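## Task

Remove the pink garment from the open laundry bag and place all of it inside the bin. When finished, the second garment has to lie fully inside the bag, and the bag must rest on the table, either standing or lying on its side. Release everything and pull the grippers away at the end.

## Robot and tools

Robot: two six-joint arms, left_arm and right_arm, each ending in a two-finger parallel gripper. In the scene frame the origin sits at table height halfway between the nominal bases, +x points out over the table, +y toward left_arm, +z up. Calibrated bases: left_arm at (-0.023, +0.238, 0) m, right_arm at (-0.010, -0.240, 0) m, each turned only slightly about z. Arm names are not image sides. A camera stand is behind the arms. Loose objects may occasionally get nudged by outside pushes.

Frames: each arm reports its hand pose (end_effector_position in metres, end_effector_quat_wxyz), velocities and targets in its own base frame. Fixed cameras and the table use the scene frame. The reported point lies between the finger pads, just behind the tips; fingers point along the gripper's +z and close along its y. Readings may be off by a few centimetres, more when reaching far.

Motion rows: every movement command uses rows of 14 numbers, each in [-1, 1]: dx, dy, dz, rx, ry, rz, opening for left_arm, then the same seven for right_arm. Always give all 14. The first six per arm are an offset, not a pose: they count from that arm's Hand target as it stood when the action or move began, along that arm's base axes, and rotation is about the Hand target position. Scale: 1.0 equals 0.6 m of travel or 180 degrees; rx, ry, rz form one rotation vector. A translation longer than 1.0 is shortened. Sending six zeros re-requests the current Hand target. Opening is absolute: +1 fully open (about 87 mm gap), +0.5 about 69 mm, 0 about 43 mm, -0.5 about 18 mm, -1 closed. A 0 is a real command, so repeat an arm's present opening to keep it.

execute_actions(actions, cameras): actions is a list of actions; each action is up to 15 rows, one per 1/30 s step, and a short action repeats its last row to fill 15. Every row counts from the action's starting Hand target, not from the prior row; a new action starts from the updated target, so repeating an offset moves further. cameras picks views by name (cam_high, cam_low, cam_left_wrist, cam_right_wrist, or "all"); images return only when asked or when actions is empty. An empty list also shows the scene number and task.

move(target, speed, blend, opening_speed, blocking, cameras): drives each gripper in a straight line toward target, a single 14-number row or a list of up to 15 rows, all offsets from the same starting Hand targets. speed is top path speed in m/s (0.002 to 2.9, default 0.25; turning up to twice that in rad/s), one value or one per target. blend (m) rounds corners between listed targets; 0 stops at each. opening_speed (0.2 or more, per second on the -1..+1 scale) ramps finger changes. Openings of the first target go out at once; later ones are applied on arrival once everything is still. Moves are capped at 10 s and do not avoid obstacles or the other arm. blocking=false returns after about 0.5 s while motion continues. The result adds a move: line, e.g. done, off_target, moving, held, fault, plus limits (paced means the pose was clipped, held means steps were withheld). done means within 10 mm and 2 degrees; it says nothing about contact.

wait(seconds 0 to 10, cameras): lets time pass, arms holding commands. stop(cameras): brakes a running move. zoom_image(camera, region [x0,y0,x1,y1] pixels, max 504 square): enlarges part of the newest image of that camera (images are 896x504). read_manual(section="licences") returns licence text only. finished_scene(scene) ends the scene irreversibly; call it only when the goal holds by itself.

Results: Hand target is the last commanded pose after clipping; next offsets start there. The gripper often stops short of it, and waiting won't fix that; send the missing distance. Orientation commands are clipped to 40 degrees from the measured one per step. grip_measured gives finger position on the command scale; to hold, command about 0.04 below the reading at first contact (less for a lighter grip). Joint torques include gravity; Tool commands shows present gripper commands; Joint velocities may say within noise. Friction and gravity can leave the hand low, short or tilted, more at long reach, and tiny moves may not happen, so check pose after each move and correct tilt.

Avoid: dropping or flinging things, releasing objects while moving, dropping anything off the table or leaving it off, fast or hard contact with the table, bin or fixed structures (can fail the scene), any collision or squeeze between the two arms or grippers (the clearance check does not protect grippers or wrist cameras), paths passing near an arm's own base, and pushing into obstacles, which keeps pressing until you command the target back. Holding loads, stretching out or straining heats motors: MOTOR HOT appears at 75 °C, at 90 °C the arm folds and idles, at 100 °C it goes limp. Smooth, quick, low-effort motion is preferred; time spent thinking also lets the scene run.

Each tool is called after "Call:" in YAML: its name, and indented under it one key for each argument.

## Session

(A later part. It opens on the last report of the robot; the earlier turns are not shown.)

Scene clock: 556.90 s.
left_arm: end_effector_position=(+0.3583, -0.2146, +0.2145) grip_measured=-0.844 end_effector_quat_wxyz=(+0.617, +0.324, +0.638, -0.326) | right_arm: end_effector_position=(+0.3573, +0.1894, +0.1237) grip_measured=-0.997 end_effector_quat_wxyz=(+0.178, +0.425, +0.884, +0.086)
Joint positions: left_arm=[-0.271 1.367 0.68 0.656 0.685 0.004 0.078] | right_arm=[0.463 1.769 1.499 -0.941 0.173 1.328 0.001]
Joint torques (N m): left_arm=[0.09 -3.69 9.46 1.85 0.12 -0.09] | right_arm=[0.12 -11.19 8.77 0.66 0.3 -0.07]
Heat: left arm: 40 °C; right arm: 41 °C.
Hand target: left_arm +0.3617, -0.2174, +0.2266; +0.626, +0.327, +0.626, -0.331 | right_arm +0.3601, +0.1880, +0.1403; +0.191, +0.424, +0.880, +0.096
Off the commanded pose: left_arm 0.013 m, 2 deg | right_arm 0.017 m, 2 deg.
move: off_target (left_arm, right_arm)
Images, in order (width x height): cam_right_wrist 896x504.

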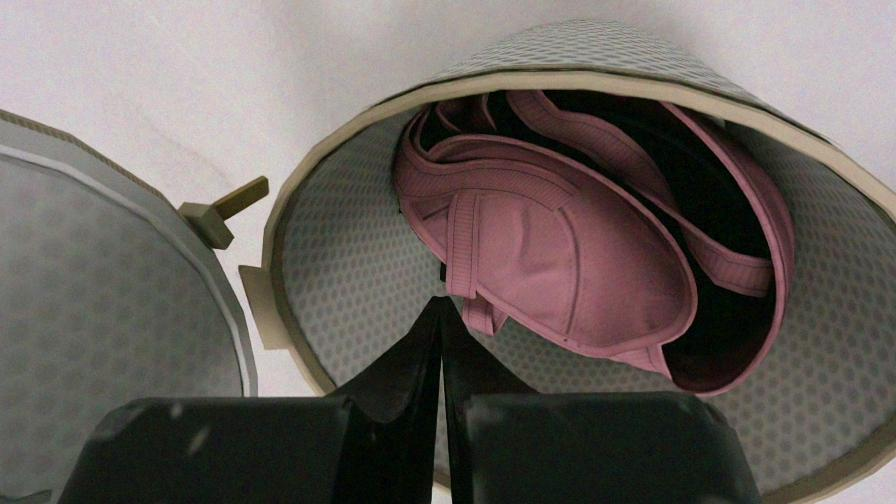

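Call:
move:
  target:
    - [0,0,0,0,0,0,-1,0,0,0,-0.044,-0.033,0,-0.1]
    - [0,0,0,0,0,0,-1,0.001,0.023,-0.169,-0.044,-0.033,0,-0.1]
    - [0,0,0,0,0,0,-1,0.001,0.023,-0.169,-0.044,-0.033,0,-1]
  speed: 0.1
  opening_speed: 1
  cameras: ["cam_right_wrist","cam_left_wrist"]

Scene clock: 580.53 s.
left_arm: end_effector_position=(+0.3585, -0.2144, +0.2114) grip_measured=-0.844 end_effector_quat_wxyz=(+0.613, +0.322, +0.643, -0.327) | right_arm: end_effector_position=(+0.3519, +0.1918, +0.0825) grip_measured=-0.100 end_effector_quat_wxyz=(+0.253, +0.399, +0.880, +0.048)
Joint positions: left_arm=[-0.271 1.371 0.68 0.648 0.683 0.003 0.078] | right_arm=[0.56 1.755 1.304 -0.74 0.364 1.342 0.45]
Joint torques (N m): left_arm=[0.08 -4.04 9.39 1.94 0.15 -0.07] | right_arm=[0.28 -9.05 6.93 0.78 0.31 -0.04]
Heat: left arm: 41 °C; right arm: 45 °C.
Hand target: left_arm +0.3617, -0.2173, +0.2267; +0.626, +0.327, +0.626, -0.330 | right_arm +0.3527, +0.1922, +0.0847; +0.254, +0.400, +0.879, +0.050 (not the last commanded pose)
Tool commands: left_gripper/opening=-1.0 right_gripper/opening=-0.1
Off the commanded pose: left_arm 0.016 m, 2 deg | right_arm 0.046 m, 2 deg.
move: held (right_arm; a check stopped the path), off_target (left_arm); path passed 1 of 3 targets; target 3's new opening was not sent; limits=held
pose unreachable (left arm): on one or more control steps of this call, first in action 0 (counted from 0), this arm could not follow its commanded pose, so it was not sent that pose on those steps. It may still have moved: this result reports where it is.
cause: moving toward the commanded pose would bring a part of the arm too close to another arm (this arm's fingers and the right arm's wrist (the part past joint 4), along the way the arms are being sent, or toward where that arm still pushes).
pose unreachable (right arm): on one or more control steps of this call, first in action 0 (counted from 0), this arm could not follow its commanded pose, so it was not sent that pose on those steps. It may still have moved: this result reports where it is.
cause: moving toward the commanded pose would bring a part of the arm too close to another arm (this arm's wrist (the part past joint 4) and the left arm's fingers, where that arm would come to rest).
Images, in order (width x height): cam_left_wrist 896x504, cam_right_wrist 896x504.

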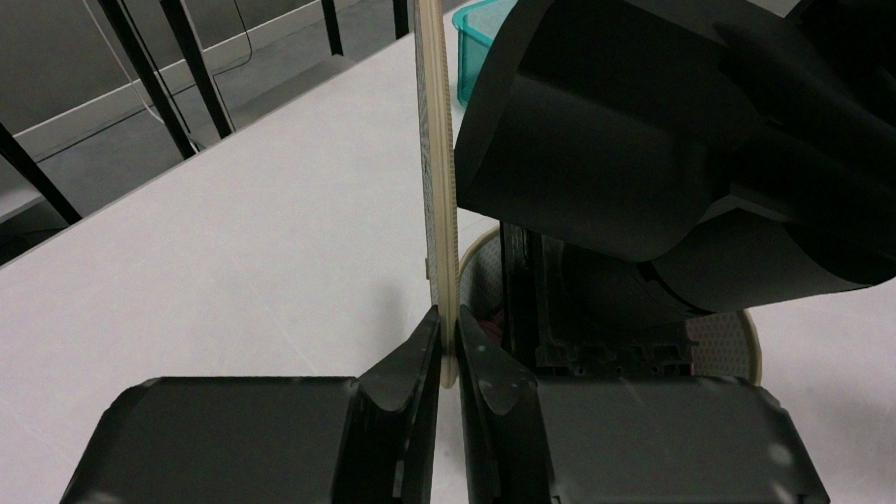

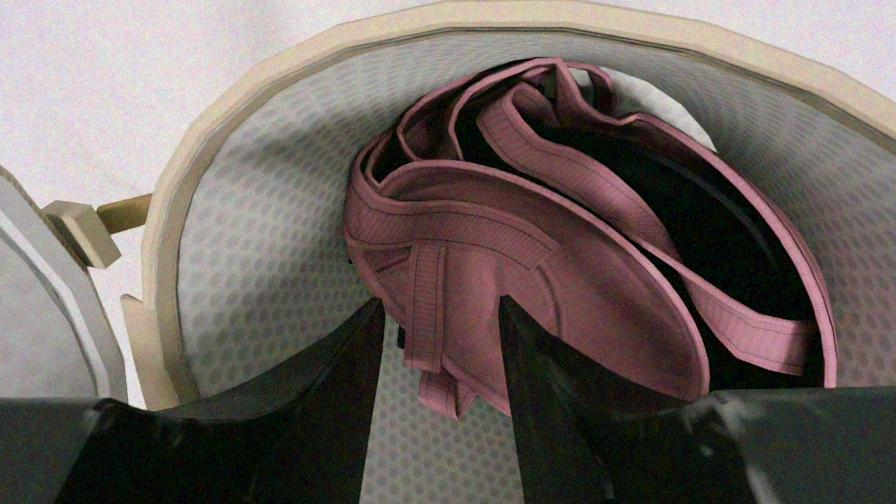

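Call:
move:
  target:
    - [0,0,0,0,0,0,-1,-0.0,-0.03,0.07,0,0,0,-0.1]
    - [0,0,0,0,0,0,-1,-0.027,-0.09,0.06,0,0,0.139,-0.1]
  speed: 0.15
  blend: 0.01
  cameras: ["cam_right_wrist"]

Call:
zoom_image:
  camera: "cam_right_wrist"
  region: [250, 80, 750, 480]

Scene clock: 604.43 s.
left_arm: end_effector_position=(+0.3584, -0.2145, +0.2114) grip_measured=-0.844 end_effector_quat_wxyz=(+0.613, +0.323, +0.643, -0.327) | right_arm: end_effector_position=(+0.3366, +0.1369, +0.1140) grip_measured=-0.100 end_effector_quat_wxyz=(+0.228, +0.205, +0.947, +0.091)
Joint positions: left_arm=[-0.271 1.371 0.68 0.648 0.684 0.003 0.078] | right_arm=[0.35 1.575 1.226 -0.732 0.087 0.754 0.45]
Joint torques (N m): left_arm=[0.06 -4.03 9.39 1.93 0.14 -0.07] | right_arm=[-0.02 -9.65 5.9 1.19 -0.01 -0.11]
Heat: left arm: 42 °C; right arm: 42 °C.
Hand target: left_arm +0.3618, -0.2173, +0.2267; +0.626, +0.327, +0.626, -0.330 | right_arm +0.3366, +0.1381, +0.1207; +0.237, +0.200, +0.945, +0.104
Off the commanded pose: left_arm 0.016 m, 2 deg | right_arm 0.007 m, 2 deg.
move: off_target (left_arm)
Images, in order (width x height): cam_right_wrist 896x504.

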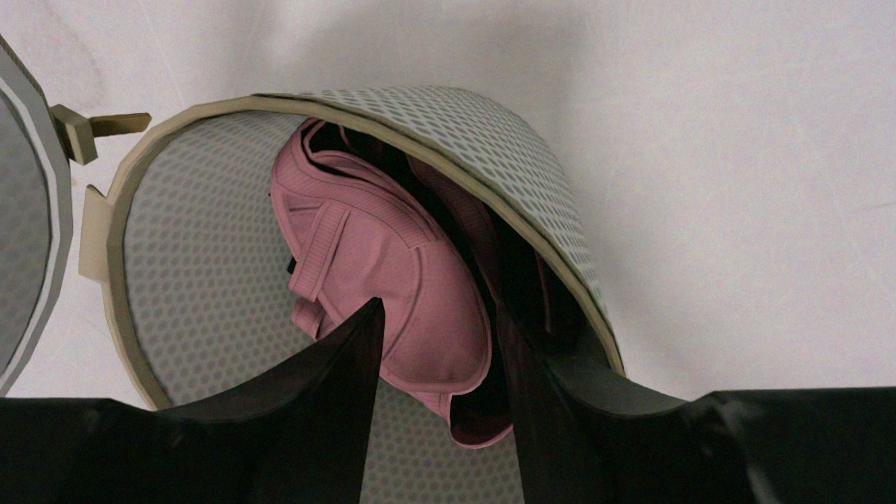

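Scaled by 1.008 from the camera's 896x504 image, which has a finer 1280x720 frame.

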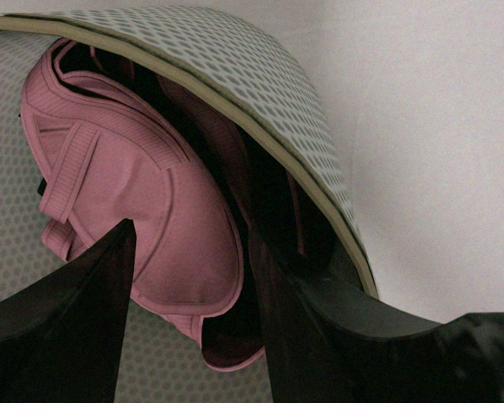

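Call:
move:
  target:
    - [0,0,0,0,0,0,-1,0.033,0.005,-0.073,0,0,0,-0.1]
    - [0,0,0,0,0,0,-1,0.033,0.005,-0.073,0,0,0,-1]
    - [0,0,0,0,0,0,-1,0.0,-0.01,0.06,0,0,0,-1]
  speed: 0.1
  opening_speed: 1
  cameras: ["cam_right_wrist","cam_left_wrist"]

Scene clock: 614.27 s.
left_arm: end_effector_position=(+0.3582, -0.2147, +0.2118) grip_measured=-0.844 end_effector_quat_wxyz=(+0.613, +0.323, +0.642, -0.328) | right_arm: end_effector_position=(+0.3351, +0.1304, +0.1400) grip_measured=-0.893 end_effector_quat_wxyz=(+0.226, +0.204, +0.948, +0.089)
Joint positions: left_arm=[-0.271 1.371 0.68 0.65 0.686 0.003 0.078] | right_arm=[0.332 1.561 1.317 -0.842 0.079 0.735 0.053]
Joint torques (N m): left_arm=[0.1 -4.01 9.4 1.92 0.11 -0.07] | right_arm=[-0.08 -9.42 9.2 0.87 0 -0.11]
Heat: left arm: 42 °C; right arm: 42 °C.
Hand target: left_arm +0.3618, -0.2173, +0.2267; +0.626, +0.327, +0.626, -0.330 | right_arm +0.3366, +0.1322, +0.1567; +0.237, +0.200, +0.945, +0.104
Off the commanded pose: left_arm 0.016 m, 2 deg | right_arm 0.017 m, 2 deg.
move: off_target (left_arm, right_arm)
Images, in order (width x height): cam_left_wrist 896x504, cam_right_wrist 896x504.

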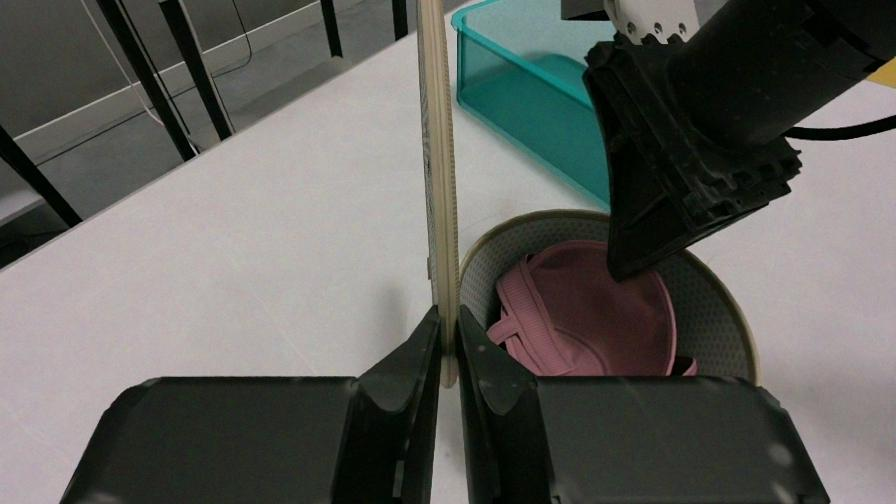

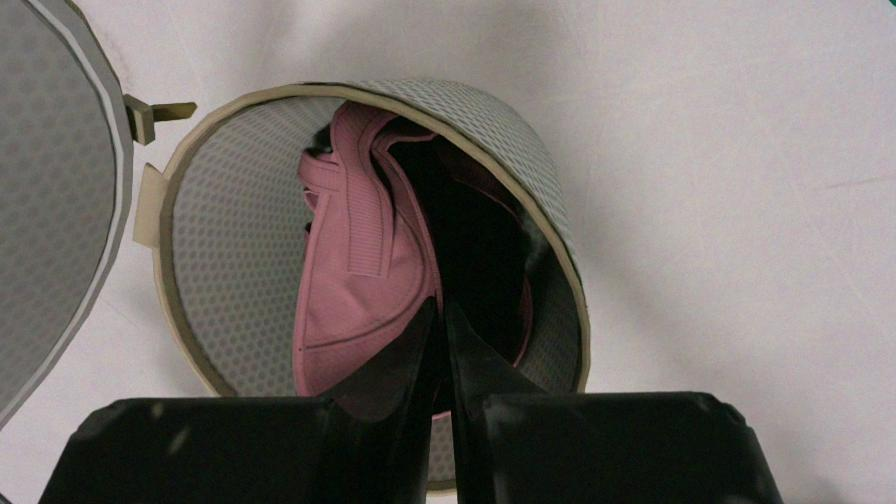

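Call:
move:
  target:
    - [0,0,0,0,0,0,-1,-0.03,-0.05,0.17,0,0,0,-1]
    - [0,0,0,0,0,0,-1,-0.05,-0.1,0.32,0,0,0,-1]
  speed: 0.15
  blend: 0.02
  cameras: ["all"]

Scene clock: 619.07 s.
left_arm: end_effector_position=(+0.3581, -0.2148, +0.2118) grip_measured=-0.844 end_effector_quat_wxyz=(+0.613, +0.323, +0.642, -0.328) | right_arm: end_effector_position=(+0.3123, +0.0705, +0.3388) grip_measured=-0.893 end_effector_quat_wxyz=(+0.275, +0.204, +0.933, +0.113)
Joint positions: left_arm=[-0.271 1.371 0.68 0.65 0.687 0.003 0.078] | right_arm=[0.141 1.635 2.227 -1.56 -0.019 0.577 0.053]
Joint torques (N m): left_arm=[0.08 -4.03 9.42 1.91 0.12 -0.07] | right_arm=[0.02 -7.46 6.79 1.14 -0.06 -0.06]
Motor temperatures (°C): left_arm=[21 28 41 43 18 20 21] | right_arm=[19 42 38 25 21 22 21]
Heat: left arm: 43 °C; right arm: 42 °C.
Hand target: left_arm +0.3617, -0.2173, +0.2267; +0.626, +0.327, +0.626, -0.330 | right_arm +0.3066, +0.0721, +0.3488; +0.238, +0.200, +0.945, +0.104
Off the commanded pose: left_arm 0.016 m, 2 deg | right_arm 0.012 m, 5 deg.
joint sent to its limit (right arm) — joint 4 (wrist pitch), lower limit. The joint targets are off in orientation, not in position.
move: off_target (left_arm, right_arm)

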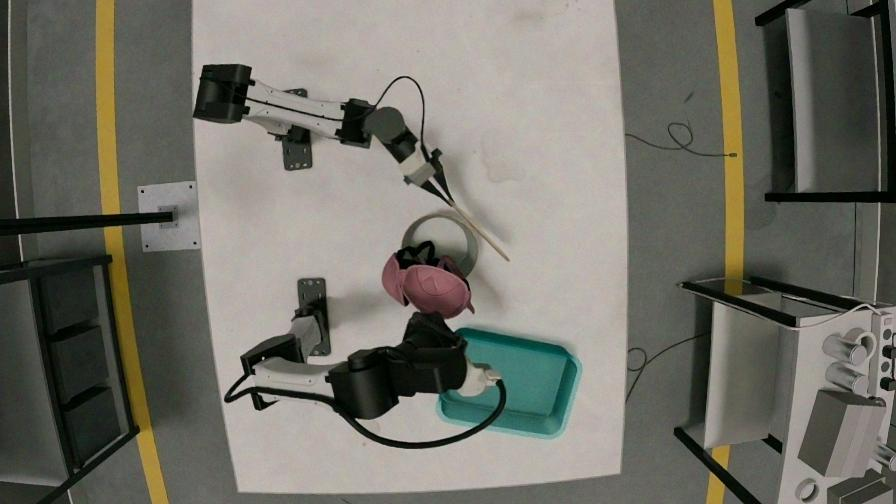

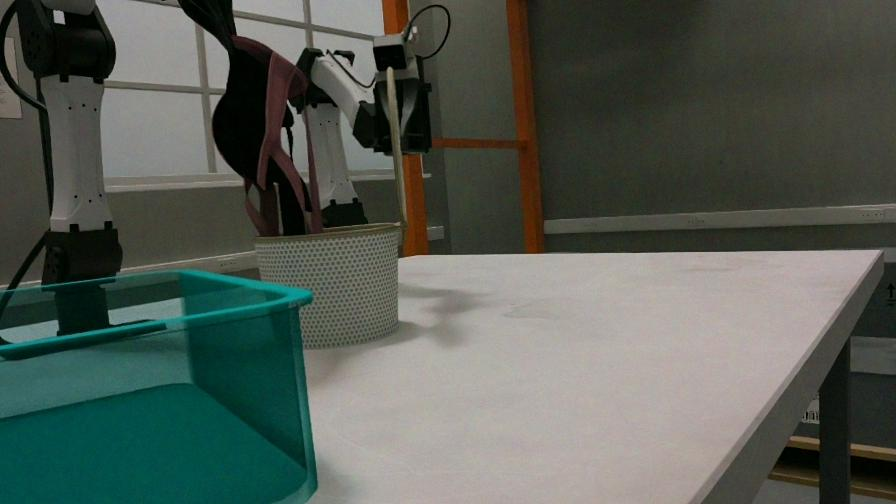

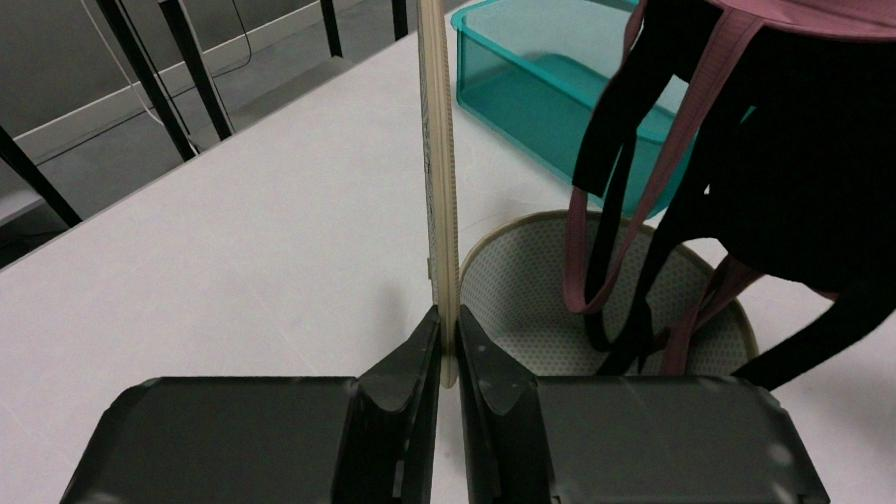

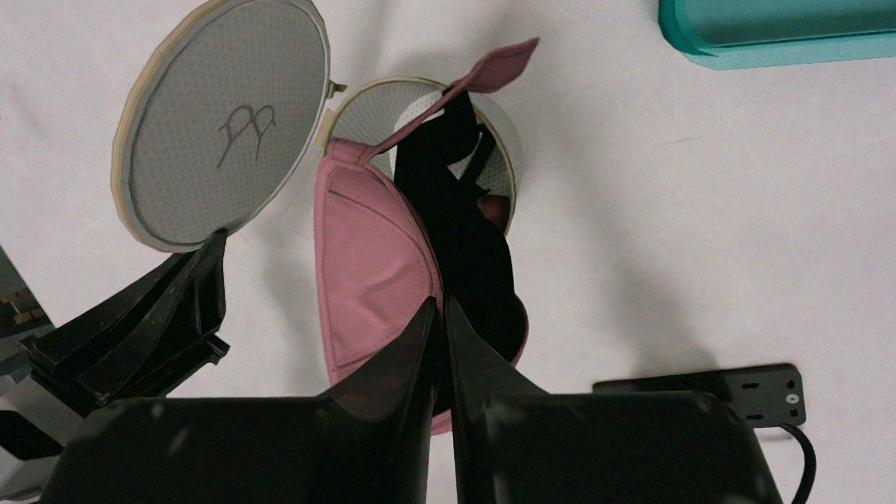

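Call:
move:
  target:
    - [0,0,0,0,0,0,-1,0,-0.05,0.06,0,0,0,-1]
    - [0,0,0,0,0,0,-1,0.256,-0.328,0.03,0,0,0,-1]
  speed: 0.2
  blend: 0.02
  cameras: ["all"]

Scene clock: 629.50 s.
left_arm: end_effector_position=(+0.3580, -0.2148, +0.2118) grip_measured=-0.844 end_effector_quat_wxyz=(+0.613, +0.324, +0.641, -0.328) | right_arm: end_effector_position=(+0.4537, -0.1254, +0.3564) grip_measured=-0.893 end_effector_quat_wxyz=(+0.428, +0.225, +0.870, +0.101)
Joint positions: left_arm=[-0.271 1.371 0.68 0.65 0.687 0.003 0.078] | right_arm=[-0.399 2.138 2.843 -1.402 -0.296 0.246 0.053]
Joint torques (N m): left_arm=[0.08 -4.04 9.43 1.91 0.11 -0.08] | right_arm=[0.23 -9.89 6.86 1.71 -0.18 -0.1]
Heat: left arm: 43 °C; right arm: 41 °C.
Hand target: left_arm +0.3618, -0.2173, +0.2267; +0.626, +0.327, +0.626, -0.330 | right_arm +0.4602, -0.1246, +0.3666; +0.237, +0.200, +0.945, +0.104
Off the commanded pose: left_arm 0.016 m, 2 deg | right_arm 0.012 m, 24 deg.
elbow stopped short (right arm): the move would have taken joint 3 (elbow) straighter than the controller allows.
move: off_target (left_arm, right_arm)

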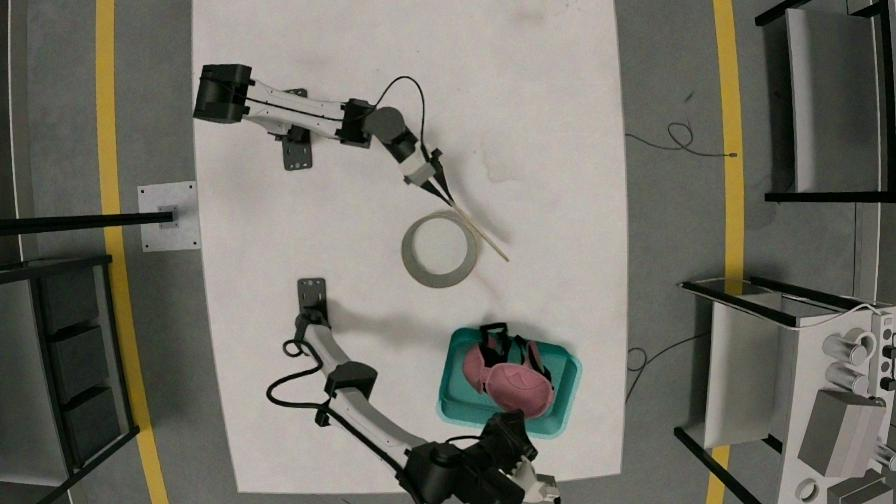

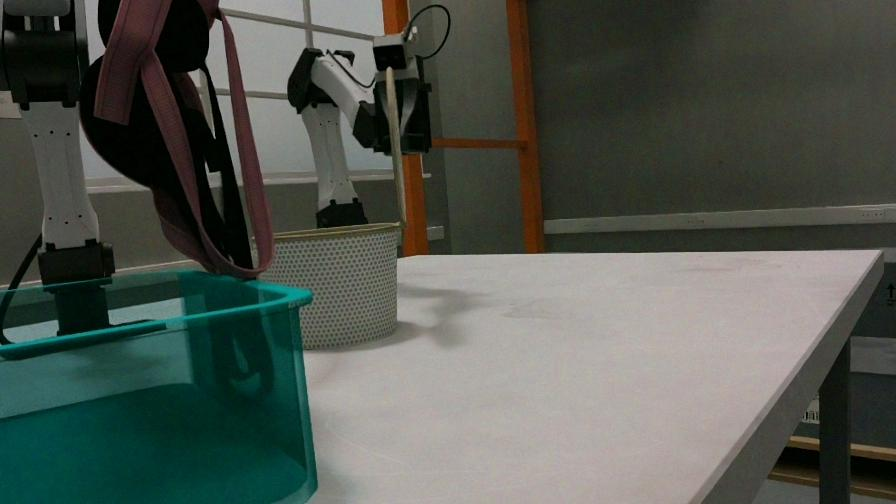

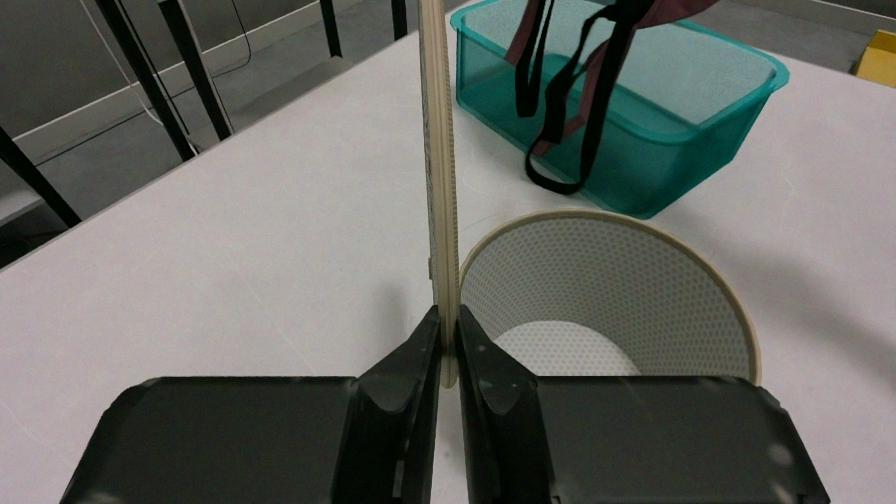

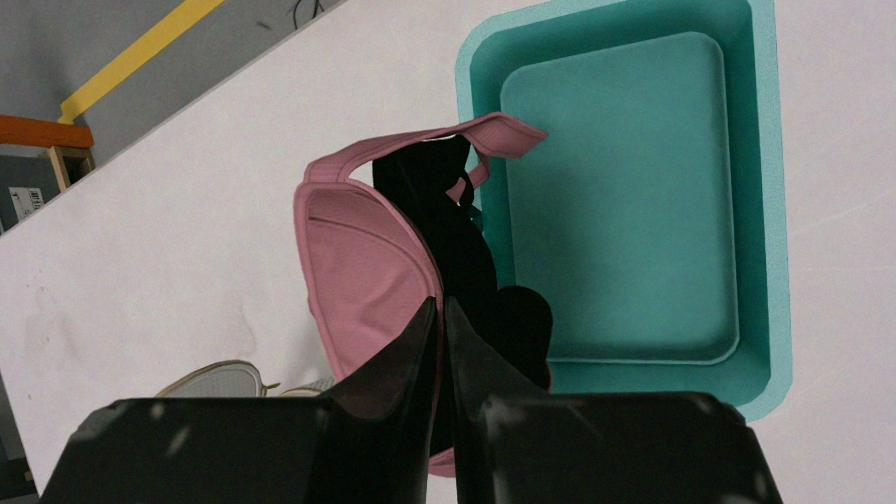

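Call:
move:
  target:
    - [0,0,0,0,0,0,-1,0.06,-0.05,-0.1,0,0,0,-1]
    - [0,0,0,0,0,0,-1,0.075,-0.055,-0.36,0,0,0,-1]
  speed: 0.15
  blend: 0.02
  cameras: ["all"]

Call:
zoom_image:
  camera: "cam_high"
  region: [390, 170, 610, 460]

Call:
zoom_image:
  camera: "cam_left_wrist"
  region: [440, 0, 800, 380]

Scene clock: 649.10 s.
left_arm: end_effector_position=(+0.3580, -0.2148, +0.2118) grip_measured=-0.844 end_effector_quat_wxyz=(+0.613, +0.324, +0.641, -0.328) | right_arm: end_effector_position=(+0.5059, -0.1602, +0.1547) grip_measured=-0.893 end_effector_quat_wxyz=(+0.249, +0.204, +0.941, +0.106)
Joint positions: left_arm=[-0.271 1.371 0.68 0.65 0.687 0.003 0.078] | right_arm=[-0.411 2.551 2.843 -1.396 -0.299 0.087 0.053]
Joint torques (N m): left_arm=[0.06 -4.01 9.42 1.91 0.1 -0.08] | right_arm=[0.84 -13.34 7.16 0.86 0.03 -0.11]
Heat: left arm: 43 °C; right arm: 44 °C.
Hand target: left_arm +0.3618, -0.2173, +0.2267; +0.626, +0.327, +0.626, -0.330 | right_arm +0.5052, -0.1576, +0.1506; +0.238, +0.200, +0.945, +0.104
Off the commanded pose: left_arm 0.016 m, 2 deg | right_arm 0.005 m, 1 deg.
elbow stopped short (right arm): the move would have taken joint 3 (elbow) straighter than the controller allows.
move: off_target (left_arm)

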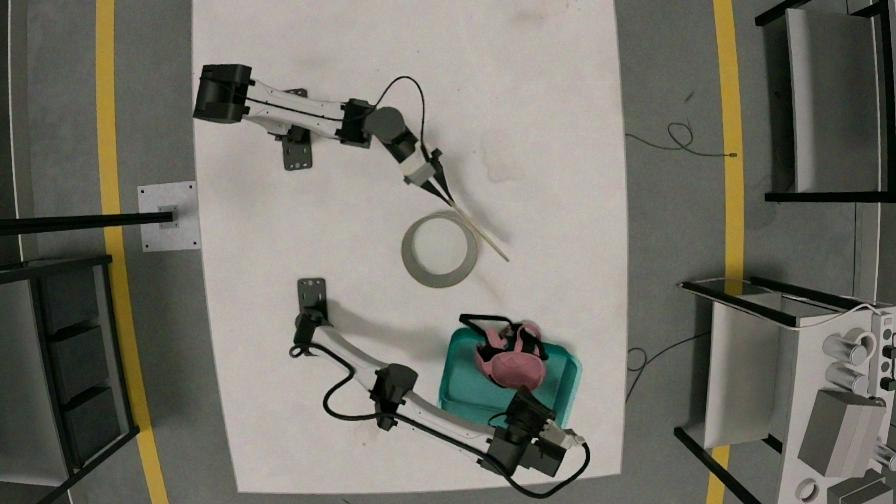

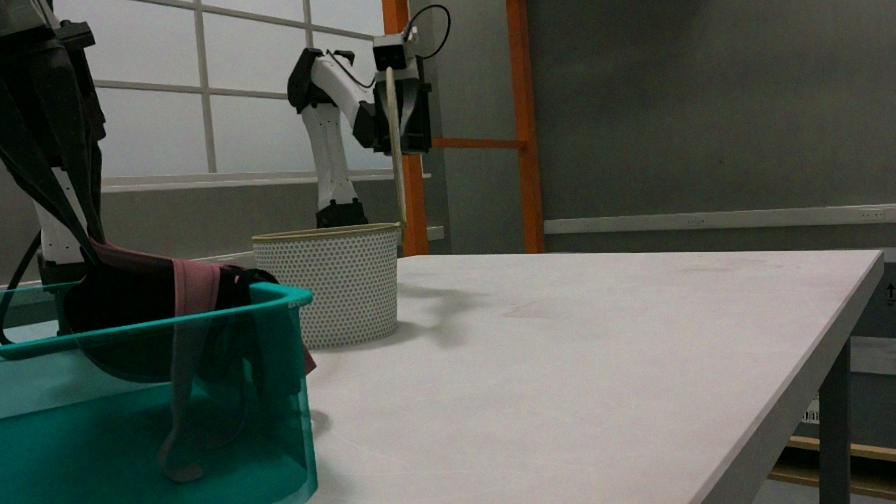

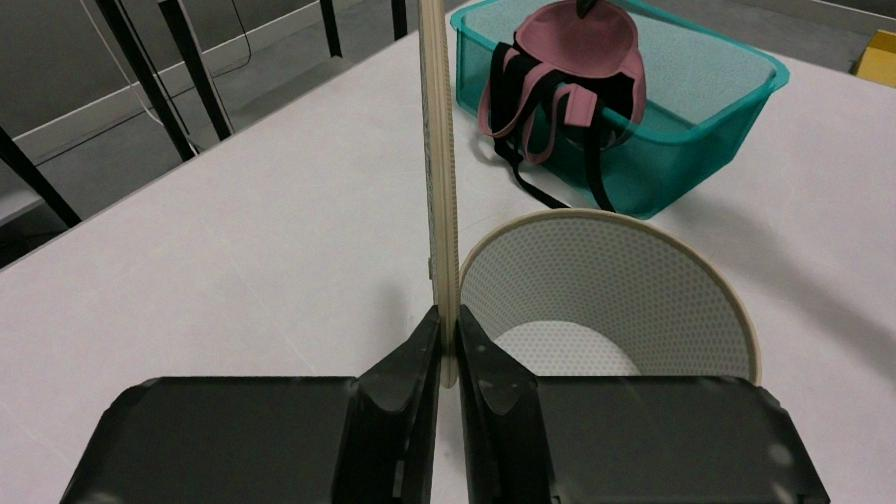

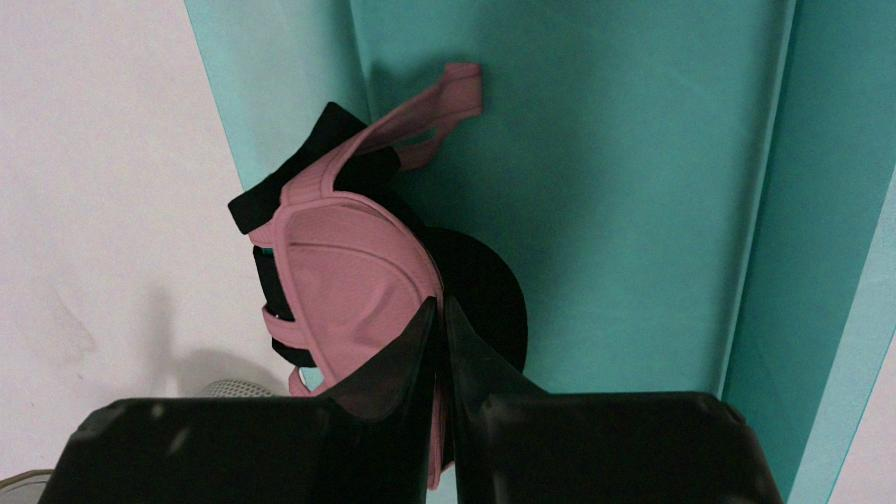

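Scaled by 1.738 from the camera's 896x504 image, which has a finer 1280x720 frame.

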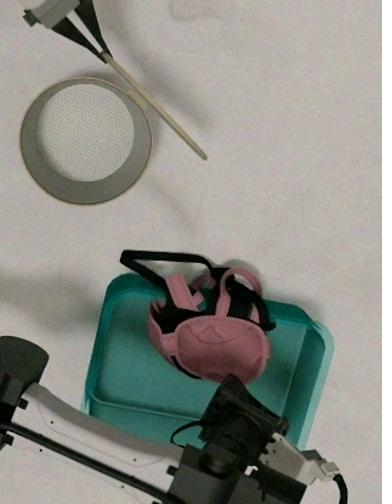

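Scaled by 1.326 from the camera's 896x504 image, which has a finer 1280x720 frame.

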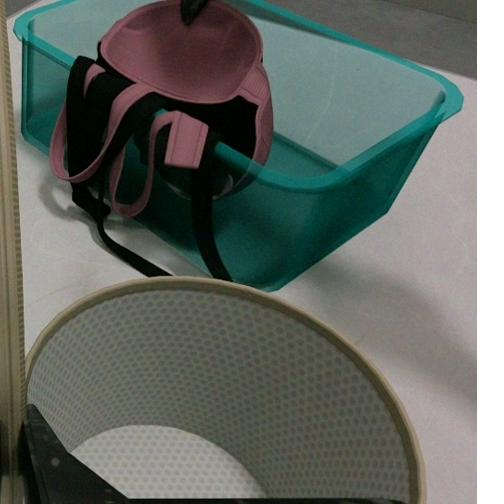

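Call:
move:
  target:
    - [0,0,0,0,0,0,-1,-0.05,0,0.32,0,0,0,-1]
    - [0,0,0,0,0,0,-1,-0.075,-0.14,0.32,0,0,0,-1]
    - [0,0,0,0,0,0,-1,-0.02,-0.14,0.0,0,0,0,-1]
  speed: 0.15
  blend: 0.02
  cameras: ["all"]

Call:
zoom_image:
  camera: "cam_high"
  region: [390, 170, 610, 460]

Call:
zoom_image:
  camera: "cam_left_wrist"
  region: [440, 0, 800, 380]

Scene clock: 663.47 s.
left_arm: end_effector_position=(+0.3580, -0.2148, +0.2118) grip_measured=-0.844 end_effector_quat_wxyz=(+0.613, +0.324, +0.641, -0.328) | right_arm: end_effector_position=(+0.4920, -0.2408, +0.1487) grip_measured=-0.893 end_effector_quat_wxyz=(+0.290, +0.211, +0.929, +0.096)
Joint positions: left_arm=[-0.271 1.371 0.68 0.65 0.687 0.003 0.078] | right_arm=[-0.569 2.579 2.847 -1.326 -0.368 -0.025 0.053]
Joint torques (N m): left_arm=[0.09 -4.05 9.43 1.92 0.11 -0.07] | right_arm=[0.5 -14.19 7.91 1.01 0.03 -0.11]
Motor temperatures (°C): left_arm=[21 28 42 43 18 20 21] | right_arm=[19 47 38 27 21 22 21]
Heat: left arm: 43 °C; right arm: 47 °C.
Hand target: left_arm +0.3618, -0.2173, +0.2267; +0.626, +0.327, +0.626, -0.330 | right_arm +0.4932, -0.2417, +0.1506; +0.238, +0.200, +0.945, +0.104
Off the commanded pose: left_arm 0.016 m, 2 deg | right_arm 0.002 m, 6 deg.
elbow stopped short (right arm): the move would have taken joint 3 (elbow) straighter than the controller allows.
move: off_target (left_arm, right_arm)

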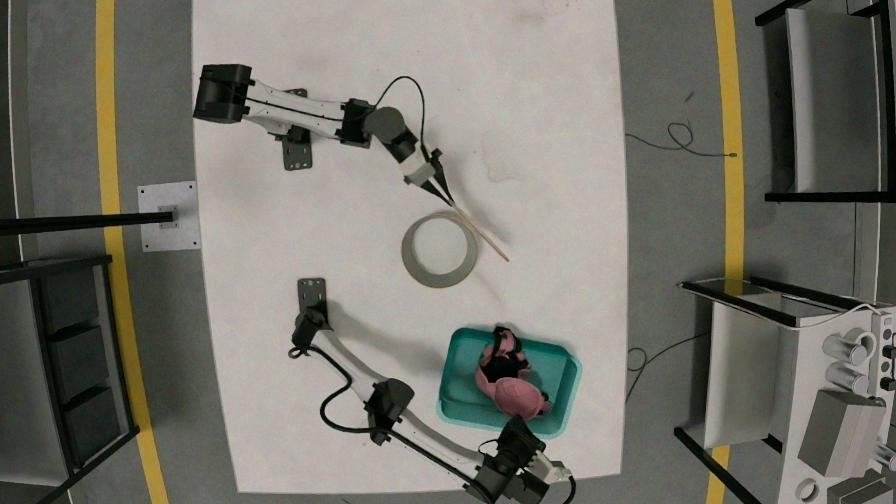

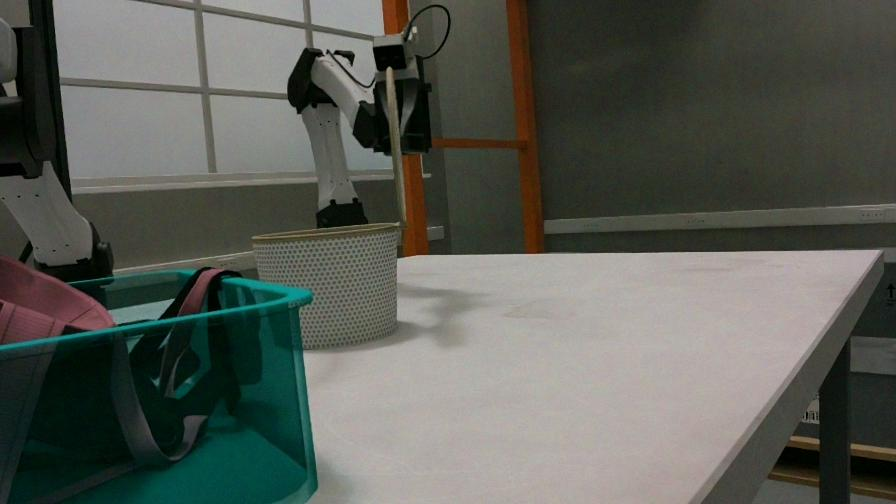

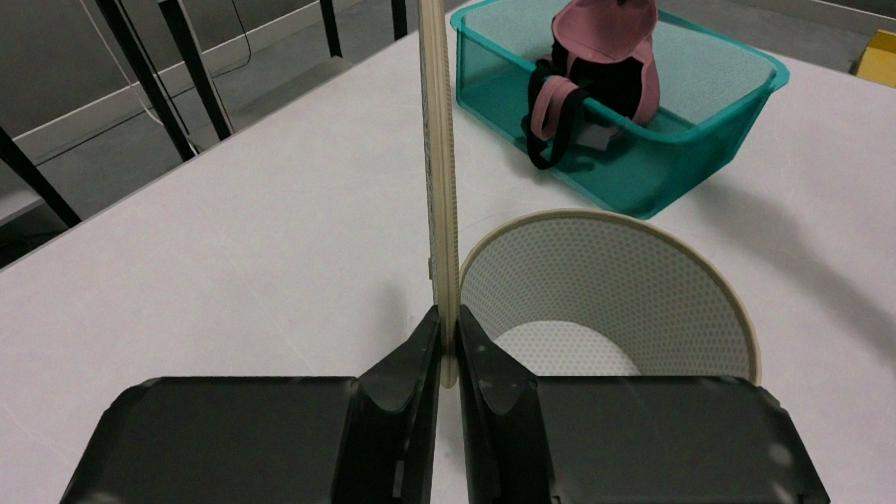

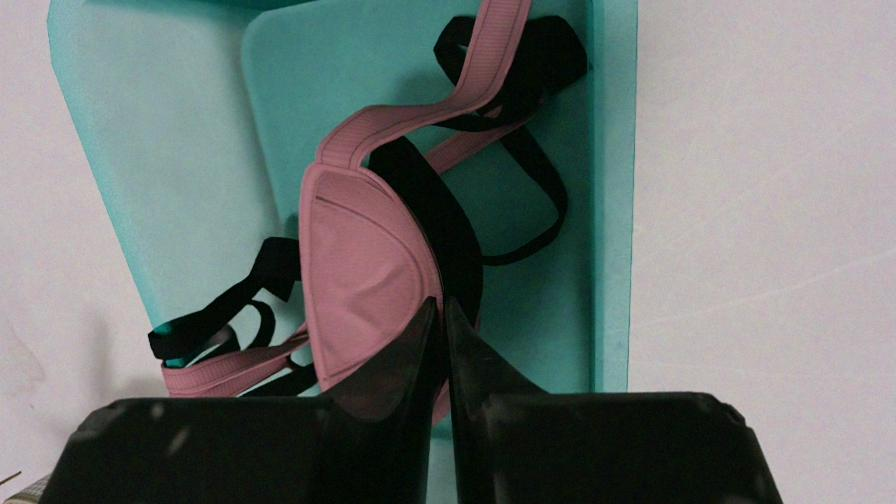

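Scaled by 1.738 from the camera's 896x504 image, which has a finer 1280x720 frame.

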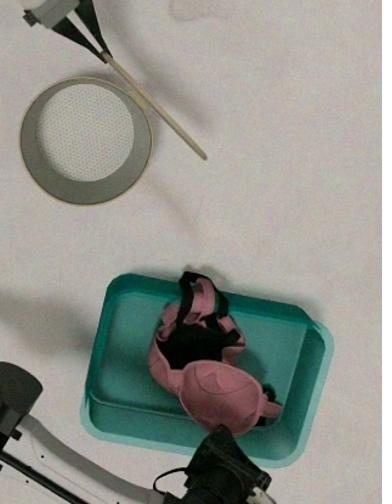

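Scaled by 1.326 from the camera's 896x504 image, which has a finer 1280x720 frame.

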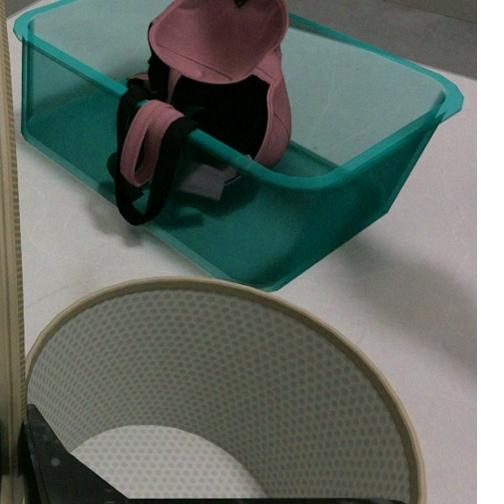

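Call:
move:
  target:
    - [0,0,0,0,0,0,-1,0,0,0.18,0,0,0,-1]
    - [0,0,0,0,0,0,-1,0.01,-0.05,0.1,0,0,0,-1]
    - [0,0,0,0,0,0,-1,0.01,-0.03,-0.08,0,0,0,-1]
  speed: 0.15
  blend: 0.02
  cameras: ["all"]

Call:
zoom_image:
  camera: "cam_high"
  region: [390, 170, 610, 460]

Scene clock: 672.50 s.
left_arm: end_effector_position=(+0.3580, -0.2148, +0.2118) grip_measured=-0.844 end_effector_quat_wxyz=(+0.613, +0.324, +0.641, -0.328) | right_arm: end_effector_position=(+0.4982, -0.2613, +0.1040) grip_measured=-0.893 end_effector_quat_wxyz=(+0.278, +0.210, +0.933, +0.093)
Joint positions: left_arm=[-0.271 1.371 0.68 0.65 0.687 0.003 0.078] | right_arm=[-0.591 2.672 2.849 -1.268 -0.366 -0.058 0.053]
Joint torques (N m): left_arm=[0.09 -4.04 9.4 1.91 0.11 -0.07] | right_arm=[0.68 -14.13 8.02 0.92 -0.05 -0.14]
Heat: left arm: 43 °C; right arm: 49 °C.
Hand target: left_arm +0.3618, -0.2173, +0.2267; +0.626, +0.327, +0.626, -0.330 | right_arm +0.4992, -0.2596, +0.1026; +0.237, +0.200, +0.945, +0.104
Off the commanded pose: left_arm 0.016 m, 2 deg | right_arm 0.002 m, 5 deg.
elbow stopped short (right arm): the move would have taken joint 3 (elbow) straighter than the controller allows.
move: off_target (left_arm, right_arm)

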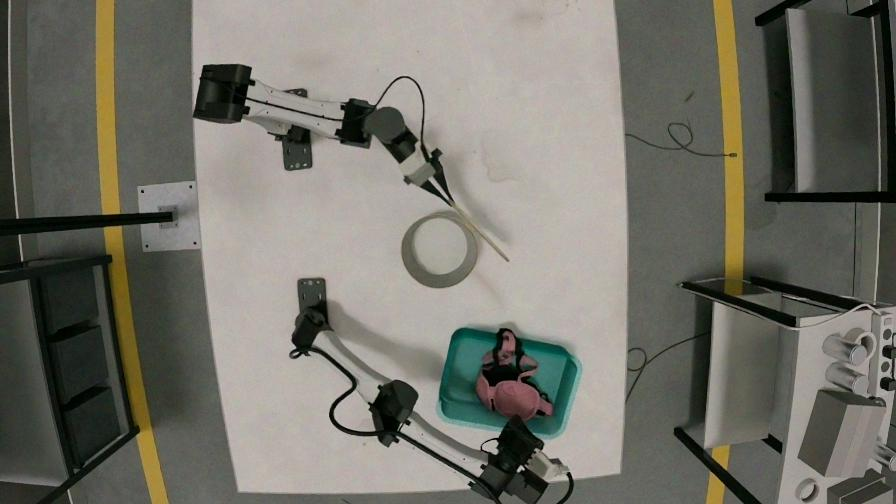

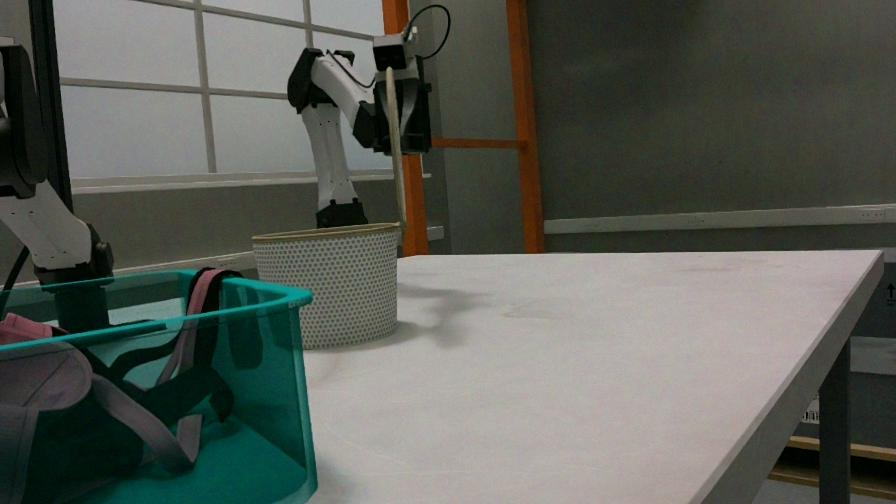

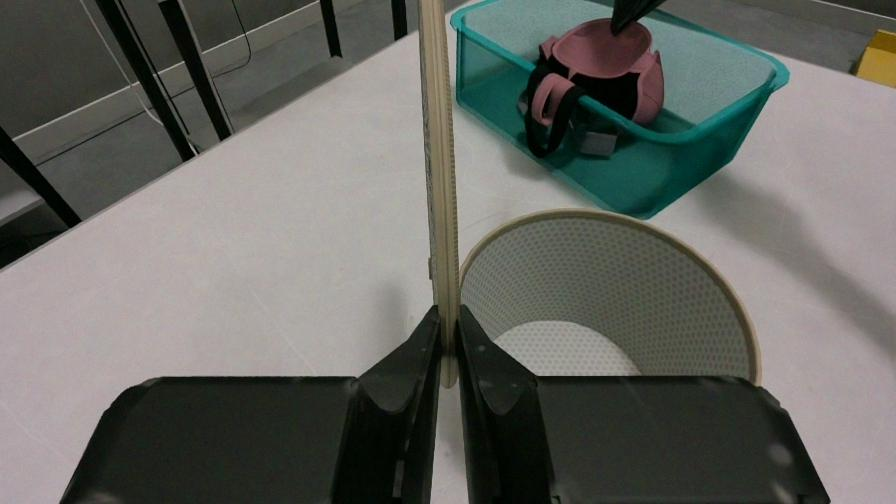

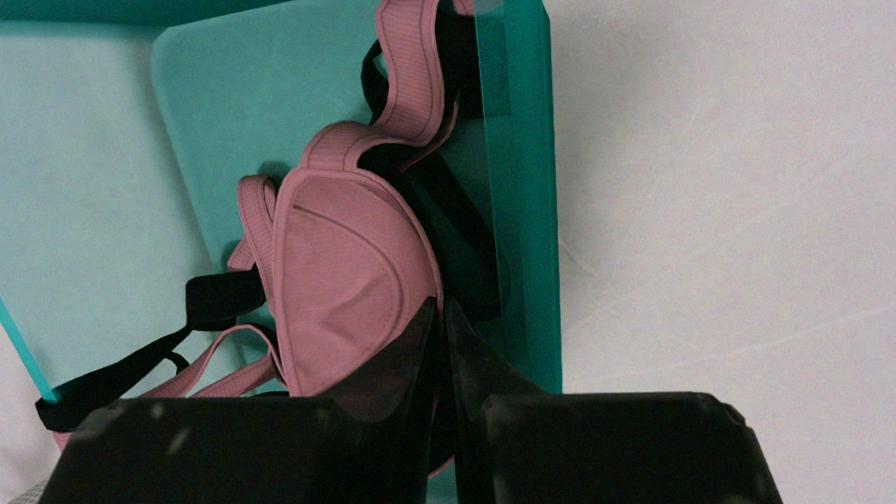

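Scaled by 1.738 from the camera's 896x504 image, which has a finer 1280x720 frame.

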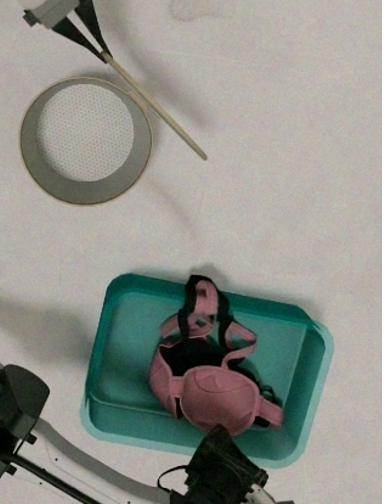

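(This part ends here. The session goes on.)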